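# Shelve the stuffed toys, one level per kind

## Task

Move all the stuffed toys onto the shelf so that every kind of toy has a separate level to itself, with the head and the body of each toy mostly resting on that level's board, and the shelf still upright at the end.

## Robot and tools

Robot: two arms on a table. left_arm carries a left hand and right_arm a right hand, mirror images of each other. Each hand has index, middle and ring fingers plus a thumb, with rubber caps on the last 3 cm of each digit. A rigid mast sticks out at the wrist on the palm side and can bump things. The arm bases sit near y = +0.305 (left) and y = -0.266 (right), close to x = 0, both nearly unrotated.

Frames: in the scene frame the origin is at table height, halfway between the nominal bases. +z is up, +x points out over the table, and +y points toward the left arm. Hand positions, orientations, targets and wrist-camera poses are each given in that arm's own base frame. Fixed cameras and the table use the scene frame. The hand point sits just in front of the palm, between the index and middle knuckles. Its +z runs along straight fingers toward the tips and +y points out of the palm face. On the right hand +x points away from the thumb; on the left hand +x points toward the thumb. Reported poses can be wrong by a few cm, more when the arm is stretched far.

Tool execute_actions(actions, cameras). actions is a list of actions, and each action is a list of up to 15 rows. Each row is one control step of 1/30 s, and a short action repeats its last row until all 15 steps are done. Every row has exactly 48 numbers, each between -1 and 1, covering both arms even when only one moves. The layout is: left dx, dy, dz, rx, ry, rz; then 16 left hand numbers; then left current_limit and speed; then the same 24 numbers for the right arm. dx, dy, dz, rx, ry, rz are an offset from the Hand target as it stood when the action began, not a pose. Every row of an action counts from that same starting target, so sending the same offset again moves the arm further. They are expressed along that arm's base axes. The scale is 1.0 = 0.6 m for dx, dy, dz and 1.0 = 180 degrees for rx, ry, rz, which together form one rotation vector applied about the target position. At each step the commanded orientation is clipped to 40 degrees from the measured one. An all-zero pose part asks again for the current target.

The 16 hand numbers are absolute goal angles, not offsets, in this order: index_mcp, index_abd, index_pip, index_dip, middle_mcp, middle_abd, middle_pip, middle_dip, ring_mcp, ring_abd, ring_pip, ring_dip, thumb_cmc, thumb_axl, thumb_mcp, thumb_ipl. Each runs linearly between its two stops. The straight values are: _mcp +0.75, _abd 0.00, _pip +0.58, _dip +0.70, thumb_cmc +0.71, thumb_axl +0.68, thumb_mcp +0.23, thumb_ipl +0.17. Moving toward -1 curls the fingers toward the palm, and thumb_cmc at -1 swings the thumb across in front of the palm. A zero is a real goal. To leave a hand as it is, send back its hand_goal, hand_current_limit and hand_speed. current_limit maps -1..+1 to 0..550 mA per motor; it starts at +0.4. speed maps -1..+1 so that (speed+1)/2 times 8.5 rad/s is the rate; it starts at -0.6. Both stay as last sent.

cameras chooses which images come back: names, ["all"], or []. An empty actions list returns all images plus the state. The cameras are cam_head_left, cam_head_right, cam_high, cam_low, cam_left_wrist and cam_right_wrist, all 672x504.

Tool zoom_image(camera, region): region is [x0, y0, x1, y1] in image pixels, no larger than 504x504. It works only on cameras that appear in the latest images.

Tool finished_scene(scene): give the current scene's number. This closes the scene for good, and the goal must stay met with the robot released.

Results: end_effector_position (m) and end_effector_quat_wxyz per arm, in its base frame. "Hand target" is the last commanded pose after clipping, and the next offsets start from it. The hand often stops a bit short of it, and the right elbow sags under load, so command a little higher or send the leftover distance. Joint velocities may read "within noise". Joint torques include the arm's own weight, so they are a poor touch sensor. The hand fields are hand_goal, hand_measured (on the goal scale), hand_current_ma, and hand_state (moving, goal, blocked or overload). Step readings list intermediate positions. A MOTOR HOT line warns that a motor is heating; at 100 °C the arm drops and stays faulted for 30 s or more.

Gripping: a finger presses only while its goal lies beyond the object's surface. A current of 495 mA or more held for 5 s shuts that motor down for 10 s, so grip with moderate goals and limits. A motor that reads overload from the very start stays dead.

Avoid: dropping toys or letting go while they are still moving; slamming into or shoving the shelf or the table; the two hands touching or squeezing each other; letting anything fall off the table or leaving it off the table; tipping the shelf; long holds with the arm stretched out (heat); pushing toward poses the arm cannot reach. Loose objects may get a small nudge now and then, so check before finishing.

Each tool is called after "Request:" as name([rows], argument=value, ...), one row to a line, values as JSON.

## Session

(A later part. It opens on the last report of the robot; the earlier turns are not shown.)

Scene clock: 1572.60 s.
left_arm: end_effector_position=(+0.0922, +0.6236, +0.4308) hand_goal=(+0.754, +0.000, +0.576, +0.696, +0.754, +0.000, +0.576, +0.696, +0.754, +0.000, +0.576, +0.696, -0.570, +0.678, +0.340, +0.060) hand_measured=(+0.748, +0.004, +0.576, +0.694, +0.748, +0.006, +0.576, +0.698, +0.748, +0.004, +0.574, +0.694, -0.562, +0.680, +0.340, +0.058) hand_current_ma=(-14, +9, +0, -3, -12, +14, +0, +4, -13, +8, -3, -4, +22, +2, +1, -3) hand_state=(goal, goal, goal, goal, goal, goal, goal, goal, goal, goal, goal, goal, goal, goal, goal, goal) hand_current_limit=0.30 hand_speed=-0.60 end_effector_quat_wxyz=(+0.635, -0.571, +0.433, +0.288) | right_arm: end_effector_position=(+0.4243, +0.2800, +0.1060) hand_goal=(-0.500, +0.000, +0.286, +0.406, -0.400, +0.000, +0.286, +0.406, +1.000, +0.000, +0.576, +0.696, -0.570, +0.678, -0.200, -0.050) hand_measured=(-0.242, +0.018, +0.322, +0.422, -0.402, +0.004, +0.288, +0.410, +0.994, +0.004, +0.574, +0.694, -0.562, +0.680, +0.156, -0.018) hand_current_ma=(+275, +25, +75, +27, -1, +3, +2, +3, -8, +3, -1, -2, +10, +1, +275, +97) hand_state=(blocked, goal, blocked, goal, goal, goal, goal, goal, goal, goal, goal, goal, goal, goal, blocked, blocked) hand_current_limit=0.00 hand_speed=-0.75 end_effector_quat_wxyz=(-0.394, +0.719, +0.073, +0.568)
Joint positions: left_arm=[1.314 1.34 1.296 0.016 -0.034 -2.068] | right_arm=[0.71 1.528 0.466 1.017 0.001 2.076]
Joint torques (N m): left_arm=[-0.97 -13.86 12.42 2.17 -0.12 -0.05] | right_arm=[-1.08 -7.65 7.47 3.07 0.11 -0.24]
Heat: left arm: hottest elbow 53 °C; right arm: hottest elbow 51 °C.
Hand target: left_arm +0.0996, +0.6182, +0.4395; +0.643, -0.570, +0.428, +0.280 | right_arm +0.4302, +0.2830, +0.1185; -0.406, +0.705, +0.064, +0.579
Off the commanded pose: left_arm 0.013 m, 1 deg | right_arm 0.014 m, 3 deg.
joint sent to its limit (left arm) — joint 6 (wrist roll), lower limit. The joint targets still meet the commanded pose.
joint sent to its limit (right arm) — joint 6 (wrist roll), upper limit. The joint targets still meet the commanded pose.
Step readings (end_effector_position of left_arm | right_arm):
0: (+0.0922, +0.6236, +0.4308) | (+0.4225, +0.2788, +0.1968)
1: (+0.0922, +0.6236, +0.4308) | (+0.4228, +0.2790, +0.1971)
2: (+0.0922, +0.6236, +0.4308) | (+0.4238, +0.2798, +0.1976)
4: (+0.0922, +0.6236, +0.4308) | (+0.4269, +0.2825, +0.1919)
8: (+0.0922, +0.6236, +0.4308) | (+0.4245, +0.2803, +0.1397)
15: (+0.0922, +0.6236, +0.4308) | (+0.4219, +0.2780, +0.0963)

Request:
execute_actions([
  [[0,0,0,0,0,0,0.754,0,0.576,0.696,0.754,0,0.576,0.696,0.754,0,0.576,0.696,-0.571,0.678,0.34,0.06,0.3,-0.6,0,0,-0.057,0,0,0,-0.5,0,0.286,0.406,-0.4,0,0.286,0.406,1,0,0.576,0.696,-0.57,0.678,-0.2,-0.05,0,-0.75]],
], cameras=["cam_low"])

Request:
zoom_image(camera="cam_low", region=[230, 180, 450, 340])

Scene clock: 1577.90 s.
left_arm: end_effector_position=(+0.0922, +0.6236, +0.4308) hand_goal=(+0.754, +0.000, +0.576, +0.696, +0.754, +0.000, +0.576, +0.696, +0.754, +0.000, +0.576, +0.696, -0.570, +0.678, +0.340, +0.060) hand_measured=(+0.748, +0.004, +0.576, +0.694, +0.748, +0.006, +0.576, +0.698, +0.748, +0.004, +0.574, +0.694, -0.562, +0.680, +0.340, +0.058) hand_current_ma=(-14, +9, +0, -3, -12, +14, +0, +4, -13, +8, -3, -4, +22, +2, +1, -3) hand_state=(goal, goal, goal, goal, goal, goal, goal, goal, goal, goal, goal, goal, goal, goal, goal, goal) hand_current_limit=0.30 hand_speed=-0.60 end_effector_quat_wxyz=(+0.635, -0.571, +0.433, +0.288) | right_arm: end_effector_position=(+0.4283, +0.2833, +0.0768) hand_goal=(-0.500, +0.000, +0.286, +0.406, -0.400, +0.000, +0.286, +0.406, +1.000, +0.000, +0.576, +0.696, -0.570, +0.678, -0.200, -0.050) hand_measured=(-0.242, +0.018, +0.322, +0.422, -0.402, +0.004, +0.288, +0.410, +0.994, +0.004, +0.574, +0.694, -0.562, +0.680, +0.156, -0.018) hand_current_ma=(+275, +25, +75, +27, -1, +3, +2, +3, -8, +3, -1, -2, +10, +1, +275, +97) hand_state=(blocked, goal, blocked, goal, goal, goal, goal, goal, goal, goal, goal, goal, goal, goal, blocked, blocked) hand_current_limit=0.00 hand_speed=-0.75 end_effector_quat_wxyz=(-0.397, +0.714, +0.073, +0.572)
Joint positions: left_arm=[1.314 1.34 1.296 0.016 -0.034 -2.068] | right_arm=[0.71 1.663 0.466 1.166 0.002 2.076]
Joint torques (N m): left_arm=[-0.97 -14.15 12.45 2.25 -0.13 -0.06] | right_arm=[-0.73 -8.53 5.39 3 0.15 -0.27]
Heat: left arm: hottest elbow 53 °C; right arm: hottest elbow 50 °C.
Hand target: left_arm +0.0996, +0.6182, +0.4395; +0.643, -0.570, +0.428, +0.280 | right_arm +0.4302, +0.2830, +0.0843; -0.406, +0.704, +0.064, +0.579
Off the commanded pose: left_arm 0.013 m, 1 deg | right_arm 0.008 m, 2 deg.
joint sent to its limit (left arm) — joint 6 (wrist roll), lower limit. The joint targets still meet the commanded pose.
joint sent to its limit (right arm) — joint 6 (wrist roll), upper limit. The joint targets still meet the commanded pose.
Step readings (end_effector_position of left_arm | right_arm):
0: (+0.0922, +0.6236, +0.4308) | (+0.4243, +0.2801, +0.1061)
1: (+0.0922, +0.6236, +0.4308) | (+0.4244, +0.2801, +0.1063)
2: (+0.0922, +0.6236, +0.4308) | (+0.4249, +0.2806, +0.1069)
4: (+0.0922, +0.6236, +0.4308) | (+0.4268, +0.2822, +0.1053)
8: (+0.0922, +0.6236, +0.4308) | (+0.4276, +0.2827, +0.0841)
15: (+0.0922, +0.6236, +0.4308) | (+0.4280, +0.2830, +0.0752)
Images, in order (width x height): cam_low 672x504.

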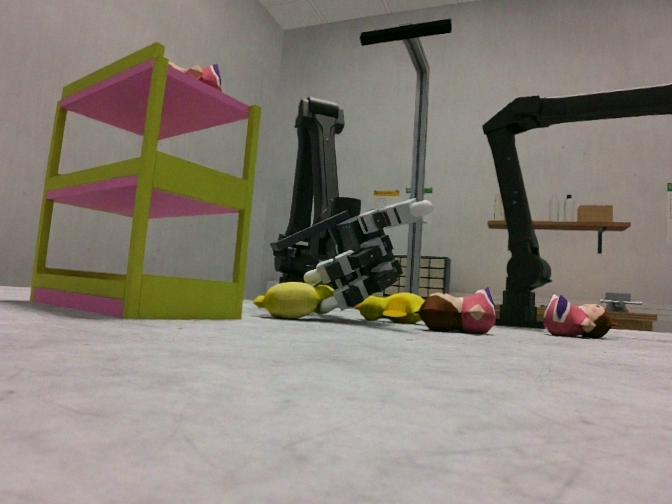

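Scaled by 2.291 from the camera's 672x504 image, which has a finer 960x720 frame.

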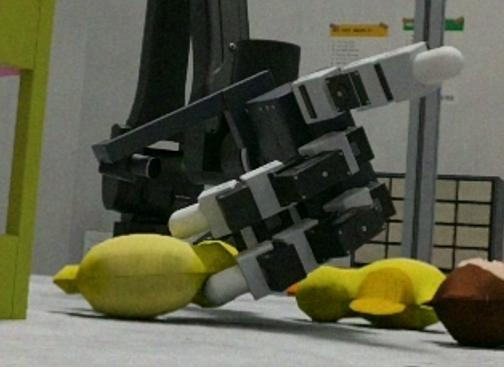

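Request:
execute_actions([
  [[0,0,0,0,0,0,0.754,0,0.576,0.696,0.754,0,0.576,0.696,0.754,0,0.576,0.696,-0.571,0.678,0.34,0.06,0.3,-0.6,0,0,-0.013,0,0,0,-0.5,0,0.286,0.406,-0.4,0,0.286,0.406,1,0,0.576,0.696,-0.57,0.678,-0.2,-0.05,-0.5,-0.75]],
  [[0,0,0,0,0,0,0.754,0,0.576,0.696,0.754,0,0.576,0.696,0.754,0,0.576,0.696,-0.571,0.678,0.34,0.06,0.3,-0.6,0,0,0,0,0,0,-0.12,0,0.34,0.45,-0.04,0,0.36,0.48,1,0,0.576,0.696,-0.57,0.678,0.3,0.03,0,-0.8]],
  [[0,0,0,0,0,0,0.754,0,0.576,0.696,0.754,0,0.576,0.696,0.754,0,0.576,0.696,-0.571,0.678,0.34,0.06,0.3,-0.6,0,0,0,0,0,0,-0.04,0,0.358,0.478,-0.04,0,0.358,0.478,1,0,0.576,0.696,-0.57,0.678,0.38,0.06,0,-0.8]],
  [[0,0,0,0,0,0,0.754,0,0.576,0.696,0.754,0,0.576,0.696,0.754,0,0.576,0.696,-0.571,0.678,0.34,0.06,0.3,-0.6,0,0,0.11,0,0,0,-0.04,0,0.358,0.478,-0.04,0,0.358,0.478,1,0,0.576,0.696,-0.57,0.678,0.38,0.06,0,-0.8]],
], cameras=["cam_low","cam_head_left","cam_right_wrist"])

Scene clock: 1604.23 s.
left_arm: end_effector_position=(+0.0922, +0.6236, +0.4308) hand_goal=(+0.754, +0.000, +0.576, +0.696, +0.754, +0.000, +0.576, +0.696, +0.754, +0.000, +0.576, +0.696, -0.570, +0.678, +0.340, +0.060) hand_measured=(+0.748, +0.004, +0.576, +0.694, +0.748, +0.006, +0.576, +0.698, +0.748, +0.004, +0.574, +0.694, -0.562, +0.680, +0.340, +0.058) hand_current_ma=(-14, +9, +0, -3, -12, +14, +0, +4, -13, +8, -3, -4, +22, +2, +1, -3) hand_state=(goal, goal, goal, goal, goal, goal, goal, goal, goal, goal, goal, goal, goal, goal, goal, goal) hand_current_limit=0.30 hand_speed=-0.60 end_effector_quat_wxyz=(+0.635, -0.571, +0.433, +0.288) | right_arm: end_effector_position=(+0.4222, +0.2779, +0.1340) hand_goal=(-0.040, +0.000, +0.358, +0.478, -0.040, +0.000, +0.358, +0.478, +1.000, +0.000, +0.576, +0.696, -0.570, +0.678, +0.380, +0.060) hand_measured=(-0.048, +0.010, +0.354, +0.474, -0.048, +0.004, +0.358, +0.476, +0.994, +0.004, +0.574, +0.694, -0.562, +0.680, +0.376, +0.058) hand_current_ma=(-10, +12, -3, -3, -9, +3, +0, -1, -8, +3, -1, -2, +11, +1, -4, -3) hand_state=(goal, goal, goal, goal, goal, goal, goal, goal, goal, goal, goal, goal, goal, goal, goal, goal) hand_current_limit=0.00 hand_speed=-0.80 end_effector_quat_wxyz=(-0.400, +0.708, +0.072, +0.577)
Joint positions: left_arm=[1.314 1.34 1.296 0.016 -0.034 -2.068] | right_arm=[0.71 1.442 0.466 0.962 0.003 2.076]
Joint torques (N m): left_arm=[-1.14 -13.33 12.42 2.24 -0.14 -0.04] | right_arm=[-0.67 -7.47 9.62 1.61 0.15 -0.22]
Heat: left arm: hottest elbow 53 °C; right arm: hottest elbow 44 °C.
Hand target: left_arm +0.0996, +0.6182, +0.4395; +0.643, -0.570, +0.428, +0.280 | right_arm +0.4302, +0.2830, +0.1426; -0.406, +0.704, +0.064, +0.579
Off the commanded pose: left_arm 0.013 m, 1 deg | right_arm 0.013 m, 1 deg.
joint sent to its limit (left arm) — joint 6 (wrist roll), lower limit. The joint targets still meet the commanded pose.
joint sent to its limit (right arm) — joint 6 (wrist roll), upper limit. The joint targets still meet the commanded pose.
Step readings (end_effector_position of left_arm | right_arm):
0: (+0.0922, +0.6236, +0.4308) | (+0.4283, +0.2833, +0.0768)
1: (+0.0922, +0.6236, +0.4308) | (+0.4283, +0.2833, +0.0769)
2: (+0.0922, +0.6236, +0.4308) | (+0.4284, +0.2834, +0.0773)
4: (+0.0922, +0.6236, +0.4308) | (+0.4288, +0.2838, +0.0777)
8: (+0.0922, +0.6236, +0.4308) | (+0.4289, +0.2838, +0.0740)
15: (+0.0922, +0.6236, +0.4308) | (+0.4290, +0.2838, +0.0726)
16: (+0.0922, +0.6236, +0.4308) | (+0.4290, +0.2838, +0.0727)
17: (+0.0922, +0.6236, +0.4308) | (+0.4290, +0.2838, +0.0727)
19: (+0.0922, +0.6236, +0.4308) | (+0.4290, +0.2838, +0.0728)
23: (+0.0922, +0.6236, +0.4308) | (+0.4291, +0.2838, +0.0732)
30: (+0.0922, +0.6236, +0.4308) | (+0.4291, +0.2839, +0.0733)
31: (+0.0922, +0.6236, +0.4308) | (+0.4291, +0.2839, +0.0733)
32: (+0.0922, +0.6236, +0.4308) | (+0.4291, +0.2839, +0.0733)
34: (+0.0922, +0.6236, +0.4308) | (+0.4291, +0.2839, +0.0733)
38: (+0.0922, +0.6236, +0.4308) | (+0.4291, +0.2839, +0.0733)
45: (+0.0922, +0.6236, +0.4308) | (+0.4291, +0.2839, +0.0733)
46: (+0.0922, +0.6236, +0.4308) | (+0.4292, +0.2839, +0.0735)
47: (+0.0922, +0.6236, +0.4308) | (+0.4290, +0.2837, +0.0741)
49: (+0.0922, +0.6236, +0.4308) | (+0.4278, +0.2827, +0.0812)
53: (+0.0922, +0.6236, +0.4308) | (+0.4264, +0.2815, +0.1232)
60: (+0.0922, +0.6236, +0.4308) | (+0.4231, +0.2786, +0.1383)
camera_calibration:
cam_right_wrist: T_world_to_cam=[[0.0969101, -0.147497, -0.984303, 0.161937], [-0.993113, 0.0510952, -0.105434, 0.371977], [0.0658444, 0.987742, -0.14153, -0.160067], [0, 0, 0, 1]] pos_world=[0.364261, 0.162984, 0.17596]
Images, in order (width x height): cam_head_left 672x504, cam_low 672x504, cam_right_wrist 672x504.

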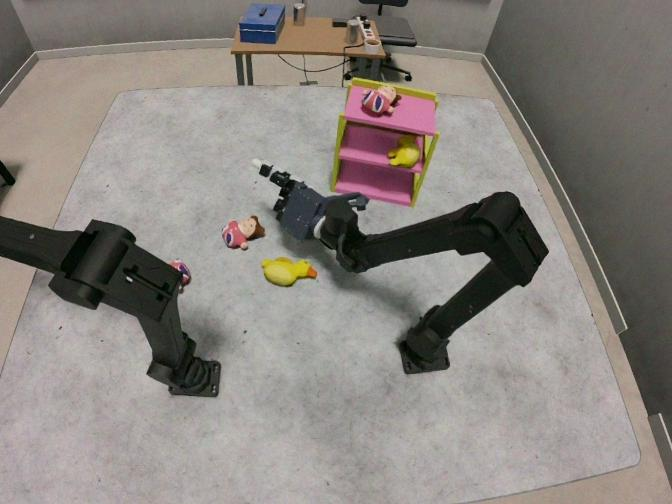

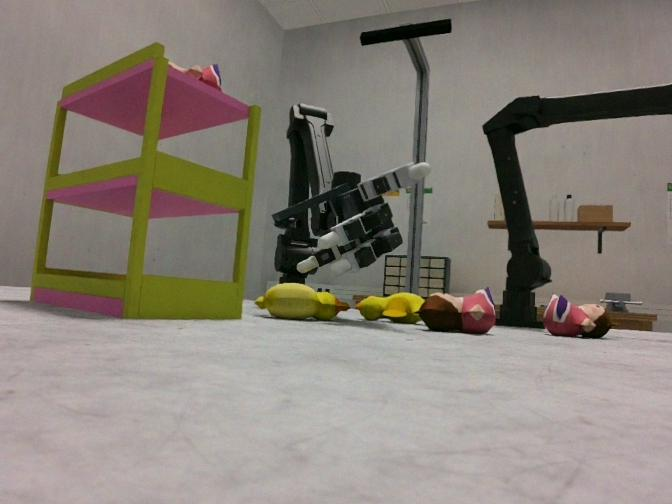

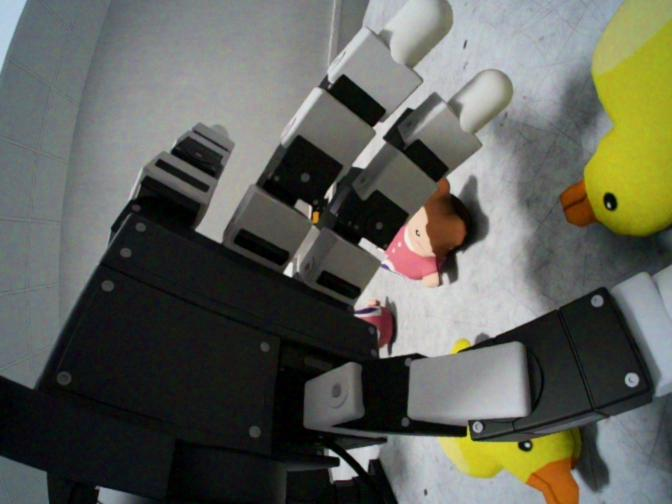

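Request:
execute_actions([
  [[0,0,0,0,0,0,0.754,0,0.576,0.696,0.754,0,0.576,0.696,0.754,0,0.576,0.696,-0.571,0.678,0.34,0.06,0.3,-0.6,-0.1,0.1,0.08,0,0,-0.055,-0.04,0,0.358,0.478,-0.04,0,0.358,0.478,1,0,0.576,0.696,-0.57,0.678,0.38,0.06,0,-0.8]],
], cameras=["cam_head_left","cam_head_right","cam_right_wrist"])

Request:
zoom_image(camera="cam_head_left", region=[200, 150, 400, 300])

Request:
zoom_image(camera="cam_head_right", region=[200, 150, 400, 300])

Scene clock: 1618.90 s.
left_arm: end_effector_position=(+0.0922, +0.6236, +0.4308) hand_goal=(+0.754, +0.000, +0.576, +0.696, +0.754, +0.000, +0.576, +0.696, +0.754, +0.000, +0.576, +0.696, -0.570, +0.678, +0.340, +0.060) hand_measured=(+0.748, +0.004, +0.576, +0.694, +0.748, +0.006, +0.576, +0.698, +0.748, +0.004, +0.574, +0.694, -0.562, +0.680, +0.340, +0.058) hand_current_ma=(-14, +9, +0, -3, -12, +14, +0, +4, -13, +8, -3, -4, +22, +2, +1, -3) hand_state=(goal, goal, goal, goal, goal, goal, goal, goal, goal, goal, goal, goal, goal, goal, goal, goal) hand_current_limit=0.30 hand_speed=-0.60 end_effector_quat_wxyz=(+0.635, -0.571, +0.433, +0.288) | right_arm: end_effector_position=(+0.3581, +0.3275, +0.1682) hand_goal=(-0.040, +0.000, +0.358, +0.478, -0.040, +0.000, +0.358, +0.478, +1.000, +0.000, +0.576, +0.696, -0.570, +0.678, +0.380, +0.060) hand_measured=(-0.044, +0.010, +0.356, +0.474, -0.044, +0.004, +0.358, +0.476, +0.994, +0.004, +0.574, +0.694, -0.562, +0.680, +0.378, +0.058) hand_current_ma=(-4, +10, -2, -3, -4, +3, +0, -1, -7, +3, -1, -2, +11, +1, -3, -3) hand_state=(goal, goal, goal, goal, goal, goal, goal, goal, goal, goal, goal, goal, goal, goal, goal, goal) hand_current_limit=0.00 hand_speed=-0.80 end_effector_quat_wxyz=(-0.341, +0.718, +0.017, +0.607)
Joint positions: left_arm=[1.314 1.34 1.296 0.016 -0.034 -2.068] | right_arm=[1.03 1.36 0.543 0.782 0.493 2.076]
Joint torques (N m): left_arm=[-0.85 -13.57 12.44 2.25 -0.13 -0.02] | right_arm=[-0.97 -6.95 13 1.57 0.17 -0.26]
Heat: left arm: hottest elbow 53 °C; right arm: hottest elbow 44 °C.
Hand target: left_arm +0.0996, +0.6182, +0.4395; +0.643, -0.570, +0.428, +0.280 | right_arm +0.3701, +0.3430, +0.1906; -0.354, +0.707, +0.003, +0.612
Off the commanded pose: left_arm 0.013 m, 1 deg | right_arm 0.030 m, 3 deg.
joint sent to its limit (left arm) — joint 6 (wrist roll), lower limit. The joint targets still meet the commanded pose.
joint sent to its limit (right arm) — joint 6 (wrist roll), upper limit. The joint targets still meet the commanded pose.
Step readings (end_effector_position of left_arm | right_arm):
0: (+0.0922, +0.6236, +0.4308) | (+0.4222, +0.2778, +0.1339)
1: (+0.0922, +0.6236, +0.4308) | (+0.4225, +0.2761, +0.1336)
2: (+0.0922, +0.6236, +0.4308) | (+0.4212, +0.2717, +0.1331)
4: (+0.0922, +0.6236, +0.4308) | (+0.4083, +0.2711, +0.1341)
8: (+0.0922, +0.6236, +0.4308) | (+0.3656, +0.3089, +0.1492)
15: (+0.0922, +0.6236, +0.4308) | (+0.3578, +0.3295, +0.1701)
camera_calibration:
cam_right_wrist: T_world_to_cam=[[0.0643343, -0.184703, -0.980686, 0.232375], [-0.9709, 0.215581, -0.104295, 0.247348], [0.230681, 0.958858, -0.165459, -0.245641], [0, 0, 0, 1]] pos_world=[0.281865, 0.225132, 0.213041]
Images, in order (width x height): cam_head_left 672x504, cam_head_right 672x504, cam_right_wrist 672x504.

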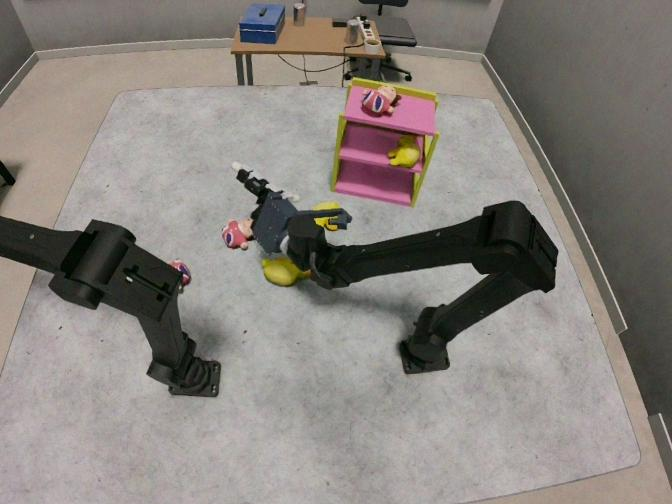

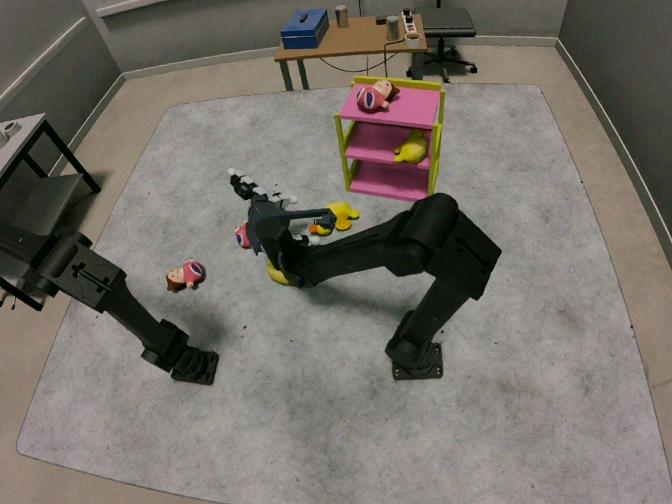

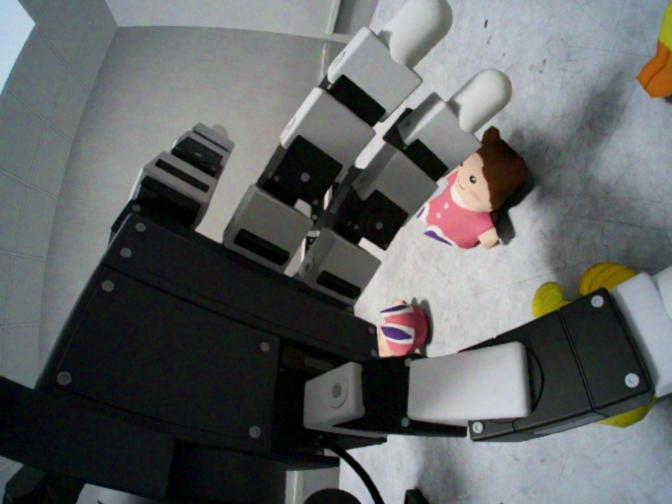

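Scaled by 2.520 from the camera's 672x504 image, which has a finer 960x720 frame.

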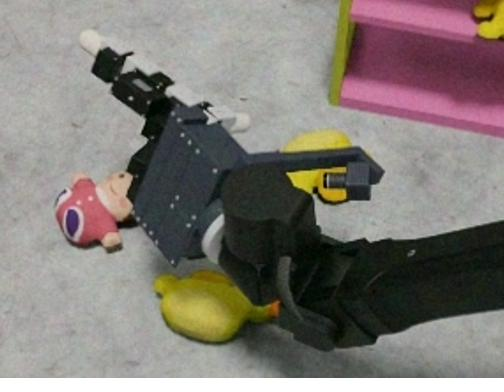

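Scaled by 2.520 from the camera's 672x504 image, which has a finer 960x720 frame.

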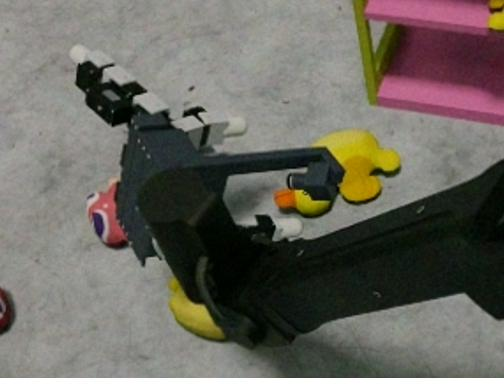

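Request:
execute_actions([
  [[0,0,0,0,0,0,0.754,0,0.576,0.696,0.754,0,0.576,0.696,0.754,0,0.576,0.696,-0.571,0.678,0.34,0.06,0.3,-0.6,0.098,-0.095,-0.03,0,0,-0.09,-0.04,0,0.358,0.478,-0.04,0,0.358,0.478,1,0,0.576,0.696,-0.57,0.678,0.38,0.06,0,-0.8]],
], cameras=["cam_right_wrist"])

Scene clock: 1640.77 s.
left_arm: end_effector_position=(+0.0922, +0.6236, +0.4308) hand_goal=(+0.754, +0.000, +0.576, +0.696, +0.754, +0.000, +0.576, +0.696, +0.754, +0.000, +0.576, +0.696, -0.570, +0.678, +0.340, +0.060) hand_measured=(+0.748, +0.004, +0.576, +0.694, +0.748, +0.006, +0.576, +0.698, +0.748, +0.004, +0.574, +0.694, -0.562, +0.680, +0.340, +0.058) hand_current_ma=(-14, +9, +0, -3, -12, +14, +0, +4, -13, +8, -3, -4, +22, +2, +1, -3) hand_state=(goal, goal, goal, goal, goal, goal, goal, goal, goal, goal, goal, goal, goal, goal, goal, goal) hand_current_limit=0.30 hand_speed=-0.60 end_effector_quat_wxyz=(+0.635, -0.571, +0.433, +0.288) | right_arm: end_effector_position=(+0.4142, +0.2667, +0.1468) hand_goal=(-0.040, +0.000, +0.358, +0.478, -0.040, +0.000, +0.358, +0.478, +1.000, +0.000, +0.576, +0.696, -0.570, +0.678, +0.380, +0.060) hand_measured=(-0.044, +0.010, +0.356, +0.474, -0.042, +0.004, +0.358, +0.476, +0.996, +0.004, +0.574, +0.694, -0.562, +0.680, +0.378, +0.058) hand_current_ma=(-3, +10, -2, -3, -3, +3, +0, -1, -6, +3, -1, -2, +11, +1, -2, -2) hand_state=(goal, goal, goal, goal, goal, goal, goal, goal, goal, goal, goal, goal, goal, goal, goal, goal) hand_current_limit=0.00 hand_speed=-0.80 end_effector_quat_wxyz=(-0.239, +0.722, -0.079, +0.645)
Joint positions: left_arm=[1.314 1.34 1.296 0.016 -0.034 -2.068] | right_arm=[0.894 1.477 0.597 0.811 0.647 2.076]
Joint torques (N m): left_arm=[-0.56 -14.04 12.46 2.18 -0.11 -0.04] | right_arm=[-0.56 -7.82 12.29 2.69 0.18 -0.27]
Heat: left arm: hottest elbow 53 °C; right arm: hottest elbow 47 °C.
Hand target: left_arm +0.0996, +0.6182, +0.4395; +0.643, -0.570, +0.428, +0.280 | right_arm +0.4289, +0.2860, +0.1725; -0.265, +0.701, -0.097, +0.655
Off the commanded pose: left_arm 0.013 m, 1 deg | right_arm 0.035 m, 5 deg.
joint sent to its limit (left arm) — joint 6 (wrist roll), lower limit. The joint targets still meet the commanded pose.
joint sent to its limit (right arm) — joint 6 (wrist roll), upper limit. The joint targets still meet the commanded pose.
Step readings (end_effector_position of left_arm | right_arm):
0: (+0.0922, +0.6236, +0.4308) | (+0.3581, +0.3275, +0.1682)
1: (+0.0922, +0.6236, +0.4308) | (+0.3586, +0.3261, +0.1679)
2: (+0.0922, +0.6236, +0.4308) | (+0.3604, +0.3215, +0.1676)
4: (+0.0922, +0.6236, +0.4308) | (+0.3717, +0.3049, +0.1640)
8: (+0.0922, +0.6236, +0.4308) | (+0.4005, +0.2717, +0.1493)
15: (+0.0922, +0.6236, +0.4308) | (+0.4115, +0.2634, +0.1416)
camera_calibration:
cam_right_wrist: T_world_to_cam=[[-0.00743556, -0.224015, -0.974557, 0.235819], [-0.870574, 0.48094, -0.103908, 0.200312], [0.491981, 0.847652, -0.198598, -0.27753], [0, 0, 0, 1]] pos_world=[0.312679, 0.191738, 0.195516]
Images, in order (width x height): cam_right_wrist 672x504.

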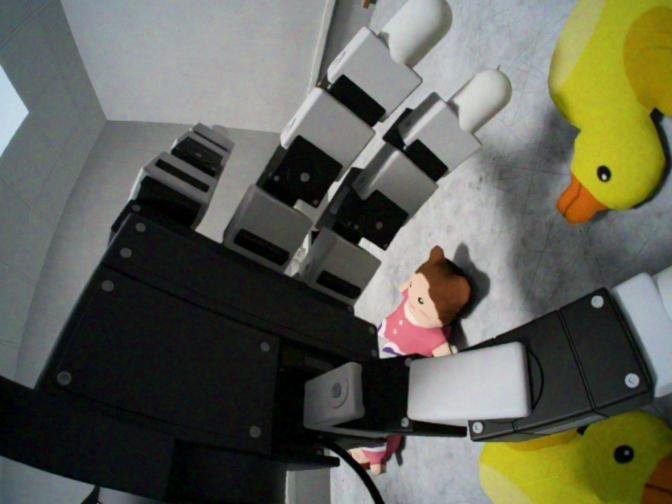

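Request:
execute_actions([
  [[0,0,0,0,0,0,0.754,0,0.576,0.696,0.754,0,0.576,0.696,0.754,0,0.576,0.696,-0.571,0.678,0.34,0.06,0.3,-0.6,0.015,0.018,-0.085,0,0,0,-0.04,0,0.358,0.478,-0.04,0,0.358,0.478,1,0,0.576,0.696,-0.57,0.678,0.38,0.06,0,-0.8]],
], cameras=["cam_right_wrist","cam_low","cam_head_left"])

Request:
zoom_image(camera="cam_low", region=[240, 180, 460, 340])

Scene clock: 1682.30 s.
left_arm: end_effector_position=(+0.0922, +0.6236, +0.4308) hand_goal=(+0.754, +0.000, +0.576, +0.696, +0.754, +0.000, +0.576, +0.696, +0.754, +0.000, +0.576, +0.696, -0.570, +0.678, +0.340, +0.060) hand_measured=(+0.748, +0.004, +0.576, +0.694, +0.748, +0.006, +0.576, +0.698, +0.748, +0.004, +0.574, +0.694, -0.562, +0.680, +0.340, +0.058) hand_current_ma=(-14, +9, +0, -3, -12, +14, +0, +4, -13, +8, -3, -4, +22, +2, +1, -3) hand_state=(goal, goal, goal, goal, goal, goal, goal, goal, goal, goal, goal, goal, goal, goal, goal, goal) hand_current_limit=0.30 hand_speed=-0.60 end_effector_quat_wxyz=(+0.635, -0.571, +0.433, +0.288) | right_arm: end_effector_position=(+0.4238, +0.2787, +0.0955) hand_goal=(-0.040, +0.000, +0.358, +0.478, -0.040, +0.000, +0.358, +0.478, +1.000, +0.000, +0.576, +0.696, -0.570, +0.678, +0.380, +0.060) hand_measured=(-0.044, +0.010, +0.356, +0.474, -0.042, +0.004, +0.358, +0.476, +0.996, +0.004, +0.574, +0.694, -0.562, +0.680, +0.378, +0.058) hand_current_ma=(-3, +10, -2, -3, -3, +3, +0, -1, -6, +3, -1, -2, +11, +1, -2, -2) hand_state=(goal, goal, goal, goal, goal, goal, goal, goal, goal, goal, goal, goal, goal, goal, goal, goal) hand_current_limit=0.00 hand_speed=-0.80 end_effector_quat_wxyz=(-0.237, +0.724, -0.078, +0.644)
Joint positions: left_arm=[1.314 1.34 1.296 0.016 -0.034 -2.068] | right_arm=[0.894 1.663 0.61 0.979 0.647 2.076]
Joint torques (N m): left_arm=[-0.79 -14.21 12.4 2.37 -0.13 -0.01] | right_arm=[-0.67 -9.7 10.5 2.59 0.11 -0.26]
Heat: left arm: hottest elbow 53 °C; right arm: hottest elbow 45 °C.
Hand target: left_arm +0.0996, +0.6182, +0.4395; +0.643, -0.570, +0.428, +0.280 | right_arm +0.4379, +0.2967, +0.1216; -0.265, +0.701, -0.097, +0.655
Off the commanded pose: left_arm 0.013 m, 1 deg | right_arm 0.035 m, 5 deg.
joint sent to its limit (left arm) — joint 6 (wrist roll), lower limit. The joint targets still meet the commanded pose.
joint sent to its limit (right arm) — joint 6 (wrist roll), upper limit. The joint targets still meet the commanded pose.
Step readings (end_effector_position of left_arm | right_arm):
0: (+0.0922, +0.6236, +0.4308) | (+0.4142, +0.2667, +0.1468)
1: (+0.0922, +0.6236, +0.4308) | (+0.4143, +0.2668, +0.1467)
2: (+0.0922, +0.6236, +0.4308) | (+0.4150, +0.2678, +0.1466)
4: (+0.0922, +0.6236, +0.4308) | (+0.4187, +0.2723, +0.1416)
8: (+0.0922, +0.6236, +0.4308) | (+0.4226, +0.2772, +0.1101)
15: (+0.0922, +0.6236, +0.4308) | (+0.4233, +0.2781, +0.0941)
camera_calibration:
cam_right_wrist: T_world_to_cam=[[-0.0110873, -0.228696, -0.973435, 0.191277], [-0.870971, 0.480429, -0.10295, 0.197811], [0.49121, 0.846692, -0.204514, -0.301442], [0, 0, 0, 1]] pos_world=[0.32248, 0.203939, 0.144911]
Images, in order (width x height): cam_head_left 672x504, cam_low 672x504, cam_right_wrist 672x504.

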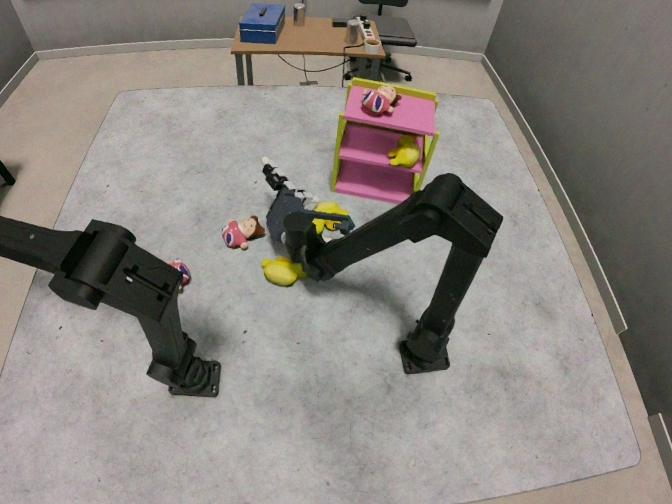

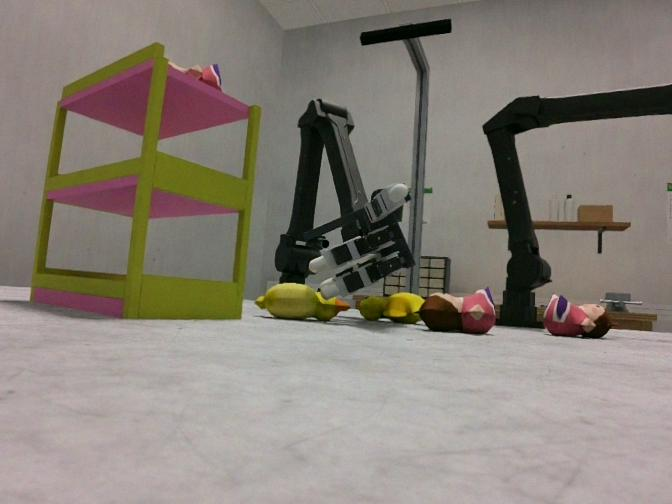

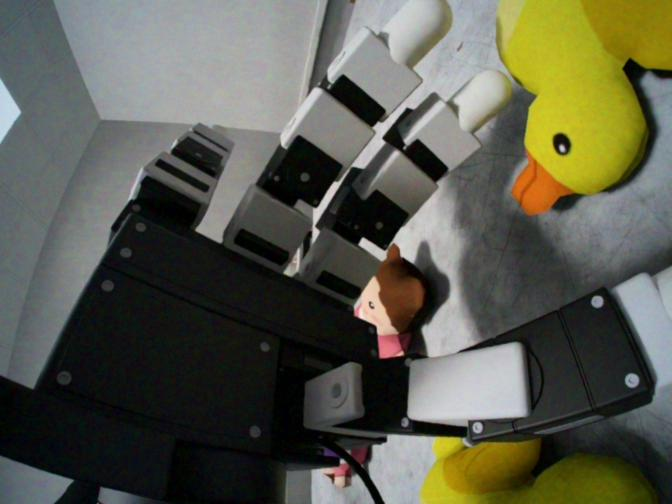

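Scaled by 2.291 from the camera's 672x504 image, which has a finer 960x720 frame.

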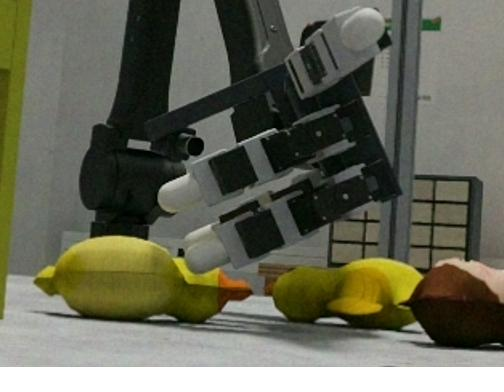

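Request:
execute_actions([
  [[0,0,0,0,0,0,0.754,0,0.576,0.696,0.754,0,0.576,0.696,0.754,0,0.576,0.696,-0.571,0.678,0.34,0.06,0.3,-0.6,0.003,0.002,-0.044,0,0,0,-0.04,0,0.358,0.478,-0.04,0,0.358,0.478,1,0,0.576,0.696,-0.57,0.678,0.38,0.06,0,-0.8]],
], cameras=["cam_right_wrist","cam_low"])

Request:
zoom_image(camera="cam_low", region=[240, 180, 460, 340])

Scene clock: 1691.87 s.
left_arm: end_effector_position=(+0.0922, +0.6236, +0.4308) hand_goal=(+0.754, +0.000, +0.576, +0.696, +0.754, +0.000, +0.576, +0.696, +0.754, +0.000, +0.576, +0.696, -0.570, +0.678, +0.340, +0.060) hand_measured=(+0.748, +0.004, +0.576, +0.694, +0.748, +0.006, +0.576, +0.698, +0.748, +0.004, +0.574, +0.694, -0.562, +0.680, +0.340, +0.058) hand_current_ma=(-14, +9, +0, -3, -12, +14, +0, +4, -13, +8, -3, -4, +22, +2, +1, -3) hand_state=(goal, goal, goal, goal, goal, goal, goal, goal, goal, goal, goal, goal, goal, goal, goal, goal) hand_current_limit=0.30 hand_speed=-0.60 end_effector_quat_wxyz=(+0.635, -0.571, +0.433, +0.288) | right_arm: end_effector_position=(+0.4267, +0.2823, +0.0764) hand_goal=(-0.040, +0.000, +0.358, +0.478, -0.040, +0.000, +0.358, +0.478, +1.000, +0.000, +0.576, +0.696, -0.570, +0.678, +0.380, +0.060) hand_measured=(-0.044, +0.010, +0.356, +0.474, -0.042, +0.004, +0.358, +0.476, +0.996, +0.004, +0.574, +0.694, -0.562, +0.680, +0.378, +0.058) hand_current_ma=(-3, +10, -2, -3, -3, +3, +0, -1, -6, +3, -1, -2, +11, +1, -2, -2) hand_state=(goal, goal, goal, goal, goal, goal, goal, goal, goal, goal, goal, goal, goal, goal, goal, goal) hand_current_limit=0.00 hand_speed=-0.80 end_effector_quat_wxyz=(-0.242, +0.719, -0.080, +0.646)
Joint positions: left_arm=[1.314 1.34 1.296 0.016 -0.034 -2.068] | right_arm=[0.894 1.739 0.614 1.065 0.647 2.076]
Joint torques (N m): left_arm=[-0.91 -13.92 12.52 2.25 -0.13 -0.03] | right_arm=[-0.67 -9.64 9.4 2.65 0.04 -0.25]
Heat: left arm: hottest elbow 53 °C; right arm: hottest elbow 45 °C.
Hand target: left_arm +0.0996, +0.6182, +0.4395; +0.643, -0.570, +0.428, +0.280 | right_arm +0.4397, +0.2979, +0.0950; -0.265, +0.701, -0.097, +0.655
Off the commanded pose: left_arm 0.013 m, 1 deg | right_arm 0.028 m, 4 deg.
joint sent to its limit (left arm) — joint 6 (wrist roll), lower limit. The joint targets still meet the commanded pose.
joint sent to its limit (right arm) — joint 6 (wrist roll), upper limit. The joint targets still meet the commanded pose.
Step readings (end_effector_position of left_arm | right_arm):
0: (+0.0922, +0.6236, +0.4308) | (+0.4238, +0.2787, +0.0955)
1: (+0.0922, +0.6236, +0.4308) | (+0.4239, +0.2788, +0.0956)
2: (+0.0922, +0.6236, +0.4308) | (+0.4242, +0.2791, +0.0960)
4: (+0.0922, +0.6236, +0.4308) | (+0.4255, +0.2808, +0.0958)
8: (+0.0922, +0.6236, +0.4308) | (+0.4268, +0.2824, +0.0841)
15: (+0.0922, +0.6236, +0.4308) | (+0.4266, +0.2822, +0.0759)
camera_calibration:
cam_right_wrist: T_world_to_cam=[[-0.00201685, -0.217382, -0.976084, 0.166817], [-0.869983, 0.481668, -0.105474, 0.196007], [0.493077, 0.848964, -0.19009, -0.312363], [0, 0, 0, 1]] pos_world=[0.324879, 0.207037, 0.124124]
Images, in order (width x height): cam_low 672x504, cam_right_wrist 672x504.

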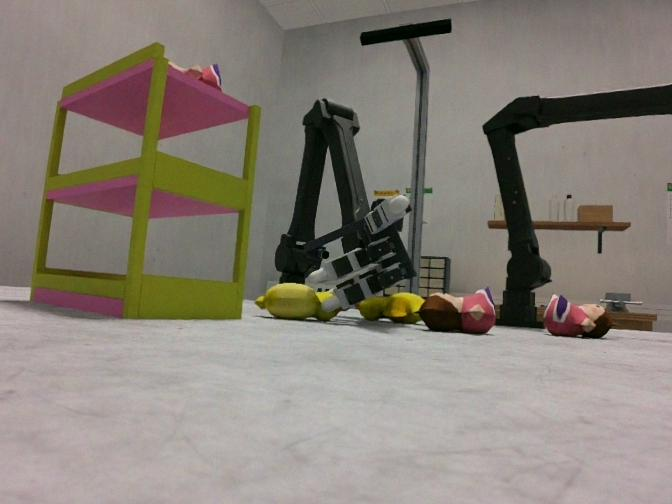

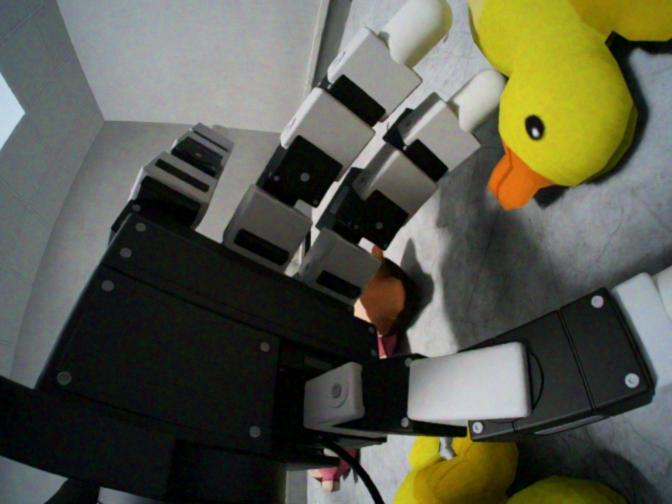

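Scaled by 2.291 from the camera's 672x504 image, which has a finer 960x720 frame.

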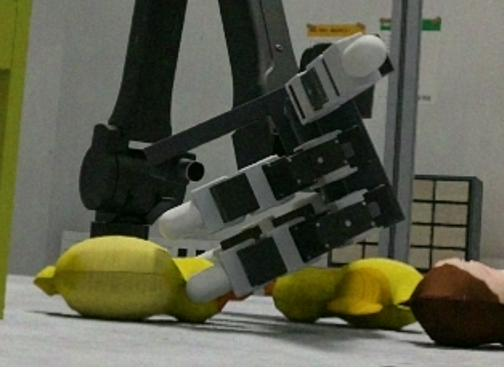

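Request:
execute_actions([
  [[0,0,0,0,0,0,0.754,0,0.576,0.696,0.754,0,0.576,0.696,0.754,0,0.576,0.696,-0.571,0.678,0.34,0.06,0.3,-0.6,0.0,0.0,-0.016,0,0,0,-0.04,0,0.358,0.478,-0.04,0,0.358,0.478,1,0,0.576,0.696,-0.57,0.678,0.38,0.06,0,-0.8]],
  [[0,0,0,0,0,0,0.754,0,0.576,0.696,0.754,0,0.576,0.696,0.754,0,0.576,0.696,-0.571,0.678,0.34,0.06,0.3,-0.6,0.0,0,0,0,0,0,-0.3,0,0.286,0.406,-0.25,0,0.286,0.406,1,0,0.576,0.696,-0.57,0.678,0.1,0.02,0,-0.75]],
  [[0,0,0,0,0,0,0.754,0,0.576,0.696,0.754,0,0.576,0.696,0.754,0,0.576,0.696,-0.571,0.678,0.34,0.06,0.3,-0.6,0,0,0,0,0,0,-0.5,0,0.286,0.406,-0.4,0,0.286,0.406,1,0,0.576,0.696,-0.57,0.678,-0.2,-0.05,0,-0.75]],
  [[0,0,0,0,0,0,0.754,0,0.576,0.696,0.754,0,0.576,0.696,0.754,0,0.576,0.696,-0.571,0.678,0.34,0.06,0.3,-0.6,0,0,0,0,0,0,-0.5,0,0.286,0.406,-0.4,0,0.286,0.406,1,0,0.576,0.696,-0.57,0.678,-0.2,-0.05,0.15,-0.75]],
], cameras=["cam_right_wrist","cam_low"])

Request:
zoom_image(camera="cam_low", region=[240, 180, 460, 340])

Scene clock: 1702.60 s.
left_arm: end_effector_position=(+0.0922, +0.6236, +0.4308) hand_goal=(+0.754, +0.000, +0.576, +0.696, +0.754, +0.000, +0.576, +0.696, +0.754, +0.000, +0.576, +0.696, -0.570, +0.678, +0.340, +0.060) hand_measured=(+0.748, +0.004, +0.576, +0.694, +0.748, +0.006, +0.576, +0.698, +0.748, +0.004, +0.574, +0.694, -0.562, +0.680, +0.340, +0.058) hand_current_ma=(-14, +9, +0, -3, -12, +14, +0, +4, -13, +8, -3, -4, +22, +2, +1, -3) hand_state=(goal, goal, goal, goal, goal, goal, goal, goal, goal, goal, goal, goal, goal, goal, goal, goal) hand_current_limit=0.30 hand_speed=-0.60 end_effector_quat_wxyz=(+0.635, -0.571, +0.433, +0.288) | right_arm: end_effector_position=(+0.4272, +0.2830, +0.0704) hand_goal=(-0.500, +0.000, +0.286, +0.406, -0.400, +0.000, +0.286, +0.406, +1.000, +0.000, +0.576, +0.696, -0.570, +0.678, -0.200, -0.050) hand_measured=(-0.252, +0.010, +0.322, +0.422, -0.398, +0.004, +0.288, +0.410, +0.996, +0.004, +0.574, +0.694, -0.562, +0.680, +0.162, -0.006) hand_current_ma=(+316, +10, +77, +27, +2, +3, +2, +3, -6, +3, -1, -2, +11, +1, +316, +153) hand_state=(blocked, goal, blocked, goal, goal, goal, goal, goal, goal, goal, goal, goal, goal, goal, blocked, blocked) hand_current_limit=0.15 hand_speed=-0.75 end_effector_quat_wxyz=(-0.244, +0.717, -0.082, +0.648)
Joint positions: left_arm=[1.314 1.34 1.296 0.016 -0.034 -2.068] | right_arm=[0.894 1.764 0.614 1.097 0.647 2.076]
Joint torques (N m): left_arm=[-0.73 -13.68 12.33 2.26 -0.1 -0.01] | right_arm=[-0.91 -9.11 9.14 2.65 0.03 -0.28]
Heat: left arm: hottest elbow 53 °C; right arm: hottest elbow 44 °C.
Hand target: left_arm +0.0996, +0.6182, +0.4395; +0.643, -0.570, +0.428, +0.280 | right_arm +0.4397, +0.2979, +0.0855; -0.265, +0.701, -0.097, +0.655
Off the commanded pose: left_arm 0.013 m, 1 deg | right_arm 0.025 m, 4 deg.
joint sent to its limit (left arm) — joint 6 (wrist roll), lower limit. The joint targets still meet the commanded pose.
joint sent to its limit (right arm) — joint 6 (wrist roll), upper limit. The joint targets still meet the commanded pose.
Step readings (end_effector_position of left_arm | right_arm):
0: (+0.0922, +0.6236, +0.4308) | (+0.4267, +0.2823, +0.0764)
1: (+0.0922, +0.6236, +0.4308) | (+0.4267, +0.2823, +0.0764)
2: (+0.0922, +0.6236, +0.4308) | (+0.4268, +0.2825, +0.0768)
4: (+0.0922, +0.6236, +0.4308) | (+0.4272, +0.2829, +0.0771)
8: (+0.0922, +0.6236, +0.4308) | (+0.4273, +0.2830, +0.0728)
15: (+0.0922, +0.6236, +0.4308) | (+0.4272, +0.2829, +0.0701)
16: (+0.0922, +0.6236, +0.4308) | (+0.4272, +0.2829, +0.0702)
17: (+0.0922, +0.6236, +0.4308) | (+0.4272, +0.2830, +0.0702)
19: (+0.0922, +0.6236, +0.4308) | (+0.4272, +0.2830, +0.0704)
23: (+0.0922, +0.6236, +0.4308) | (+0.4272, +0.2830, +0.0704)
30: (+0.0922, +0.6236, +0.4308) | (+0.4272, +0.2830, +0.0704)
31: (+0.0922, +0.6236, +0.4308) | (+0.4272, +0.2830, +0.0704)
32: (+0.0922, +0.6236, +0.4308) | (+0.4272, +0.2830, +0.0704)
34: (+0.0922, +0.6236, +0.4308) | (+0.4272, +0.2830, +0.0704)
38: (+0.0922, +0.6236, +0.4308) | (+0.4272, +0.2830, +0.0704)
45: (+0.0922, +0.6236, +0.4308) | (+0.4272, +0.2830, +0.0704)
46: (+0.0922, +0.6236, +0.4308) | (+0.4272, +0.2830, +0.0704)
47: (+0.0922, +0.6236, +0.4308) | (+0.4272, +0.2830, +0.0704)
49: (+0.0922, +0.6236, +0.4308) | (+0.4272, +0.2830, +0.0704)
53: (+0.0922, +0.6236, +0.4308) | (+0.4272, +0.2830, +0.0704)
60: (+0.0922, +0.6236, +0.4308) | (+0.4272, +0.2830, +0.0704)
camera_calibration:
cam_right_wrist: T_world_to_cam=[[0.00242576, -0.211892, -0.97729, 0.157635], [-0.869495, 0.482275, -0.106723, 0.1952], [0.493936, 0.850008, -0.183069, -0.315497], [0, 0, 0, 1]] pos_world=[0.325178, 0.207437, 0.11713]
Images, in order (width x height): cam_low 672x504, cam_right_wrist 672x504.

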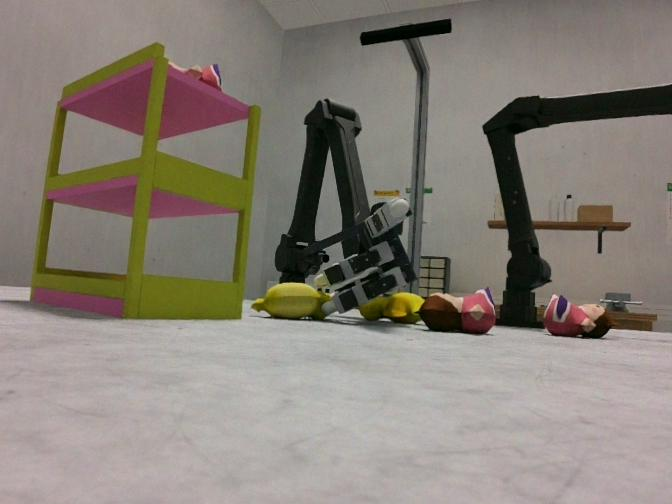

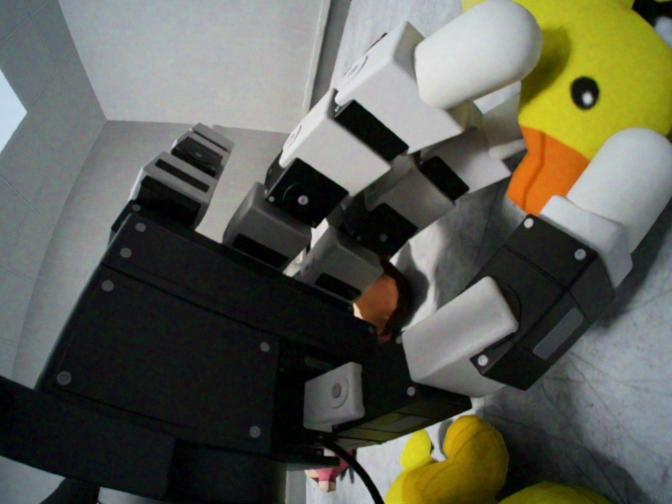

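Scaled by 2.291 from the camera's 672x504 image, which has a finer 960x720 frame.

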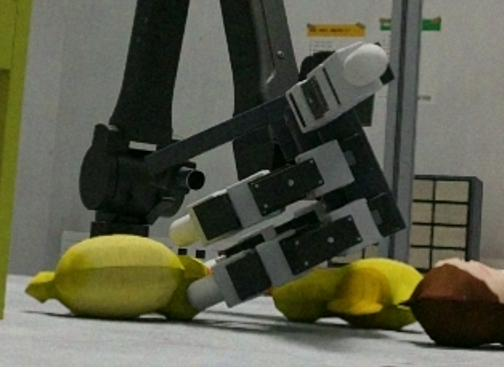

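Request:
execute_actions([
  [[0,0,0,0,0,0,0.754,0,0.576,0.696,0.754,0,0.576,0.696,0.754,0,0.576,0.696,-0.571,0.678,0.34,0.06,0.3,-0.6,0,0,0.17,0,0,0,-0.5,0,0.286,0.406,-0.4,0,0.286,0.406,1,0,0.576,0.696,-0.57,0.678,-0.2,-0.05,0.15,-0.75]],
], cameras=["cam_right_wrist","cam_low"])

Request:
zoom_image(camera="cam_low", region=[240, 180, 460, 340])

Scene clock: 1708.70 s.
left_arm: end_effector_position=(+0.0922, +0.6236, +0.4308) hand_goal=(+0.754, +0.000, +0.576, +0.696, +0.754, +0.000, +0.576, +0.696, +0.754, +0.000, +0.576, +0.696, -0.570, +0.678, +0.340, +0.060) hand_measured=(+0.748, +0.004, +0.576, +0.694, +0.748, +0.006, +0.576, +0.698, +0.748, +0.004, +0.574, +0.694, -0.562, +0.680, +0.340, +0.058) hand_current_ma=(-14, +9, +0, -3, -12, +14, +0, +4, -13, +8, -3, -4, +22, +2, +1, -3) hand_state=(goal, goal, goal, goal, goal, goal, goal, goal, goal, goal, goal, goal, goal, goal, goal, goal) hand_current_limit=0.30 hand_speed=-0.60 end_effector_quat_wxyz=(+0.635, -0.571, +0.433, +0.288) | right_arm: end_effector_position=(+0.4295, +0.2862, +0.1740) hand_goal=(-0.500, +0.000, +0.286, +0.406, -0.400, +0.000, +0.286, +0.406, +1.000, +0.000, +0.576, +0.696, -0.570, +0.678, -0.200, -0.050) hand_measured=(-0.256, +0.002, +0.322, +0.424, -0.398, +0.004, +0.288, +0.410, +0.996, +0.004, +0.574, +0.694, -0.570, +0.680, +0.076, -0.018) hand_current_ma=(+316, +1, +79, +29, +1, +3, +2, +3, -6, +3, -1, -2, +0, +1, +316, +103) hand_state=(blocked, goal, blocked, goal, goal, goal, goal, goal, goal, goal, goal, goal, goal, goal, blocked, blocked) hand_current_limit=0.15 hand_speed=-0.75 end_effector_quat_wxyz=(-0.256, +0.706, -0.088, +0.655)
Joint positions: left_arm=[1.314 1.34 1.296 0.016 -0.034 -2.068] | right_arm=[0.894 1.478 0.67 0.794 0.646 2.076]
Joint torques (N m): left_arm=[-0.91 -13.74 12.29 2.3 -0.11 -0.03] | right_arm=[-0.5 -8.06 12.16 1.33 0.06 -0.25]
Heat: left arm: hottest elbow 53 °C; right arm: hottest elbow 43 °C.
Hand target: left_arm +0.0996, +0.6182, +0.4395; +0.643, -0.570, +0.428, +0.280 | right_arm +0.4396, +0.2980, +0.1873; -0.265, +0.701, -0.097, +0.655
Off the commanded pose: left_arm 0.013 m, 1 deg | right_arm 0.021 m, 2 deg.
joint sent to its limit (left arm) — joint 6 (wrist roll), lower limit. The joint targets still meet the commanded pose.
joint sent to its limit (right arm) — joint 6 (wrist roll), upper limit. The joint targets still meet the commanded pose.
Step readings (end_effector_position of left_arm | right_arm):
0: (+0.0922, +0.6236, +0.4308) | (+0.4272, +0.2830, +0.0704)
1: (+0.0922, +0.6236, +0.4308) | (+0.4272, +0.2830, +0.0705)
2: (+0.0922, +0.6236, +0.4308) | (+0.4269, +0.2825, +0.0716)
4: (+0.0922, +0.6236, +0.4308) | (+0.4255, +0.2808, +0.0820)
8: (+0.0922, +0.6236, +0.4308) | (+0.4246, +0.2797, +0.1384)
15: (+0.0922, +0.6236, +0.4308) | (+0.4301, +0.2867, +0.1815)
camera_calibration:
cam_right_wrist: T_world_to_cam=[[0.0260813, -0.182631, -0.982835, 0.242033], [-0.867434, 0.484537, -0.113056, 0.206289], [0.496867, 0.855494, -0.145783, -0.309629], [0, 0, 0, 1]] pos_world=[0.326474, 0.209133, 0.216063]
Images, in order (width x height): cam_low 672x504, cam_right_wrist 672x504.

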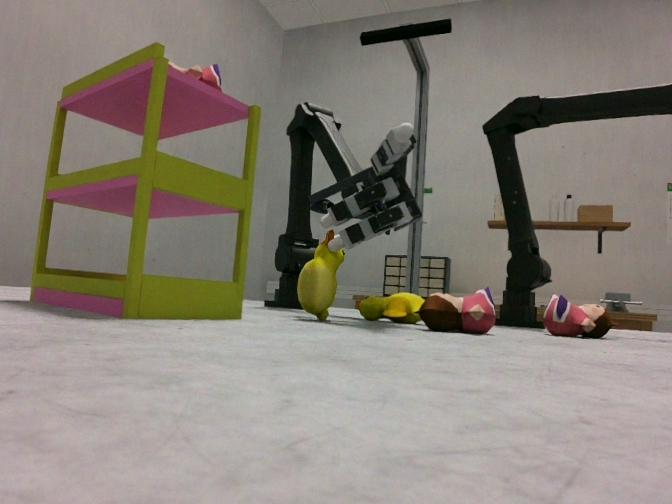

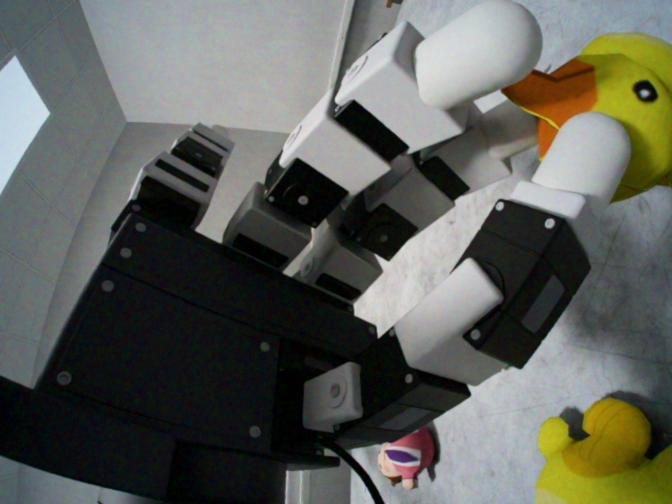

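Scaled by 2.291 from the camera's 672x504 image, which has a finer 960x720 frame.

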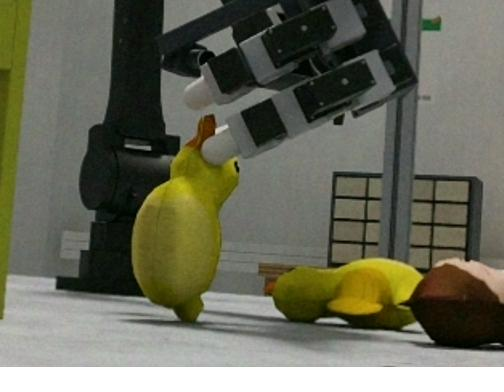

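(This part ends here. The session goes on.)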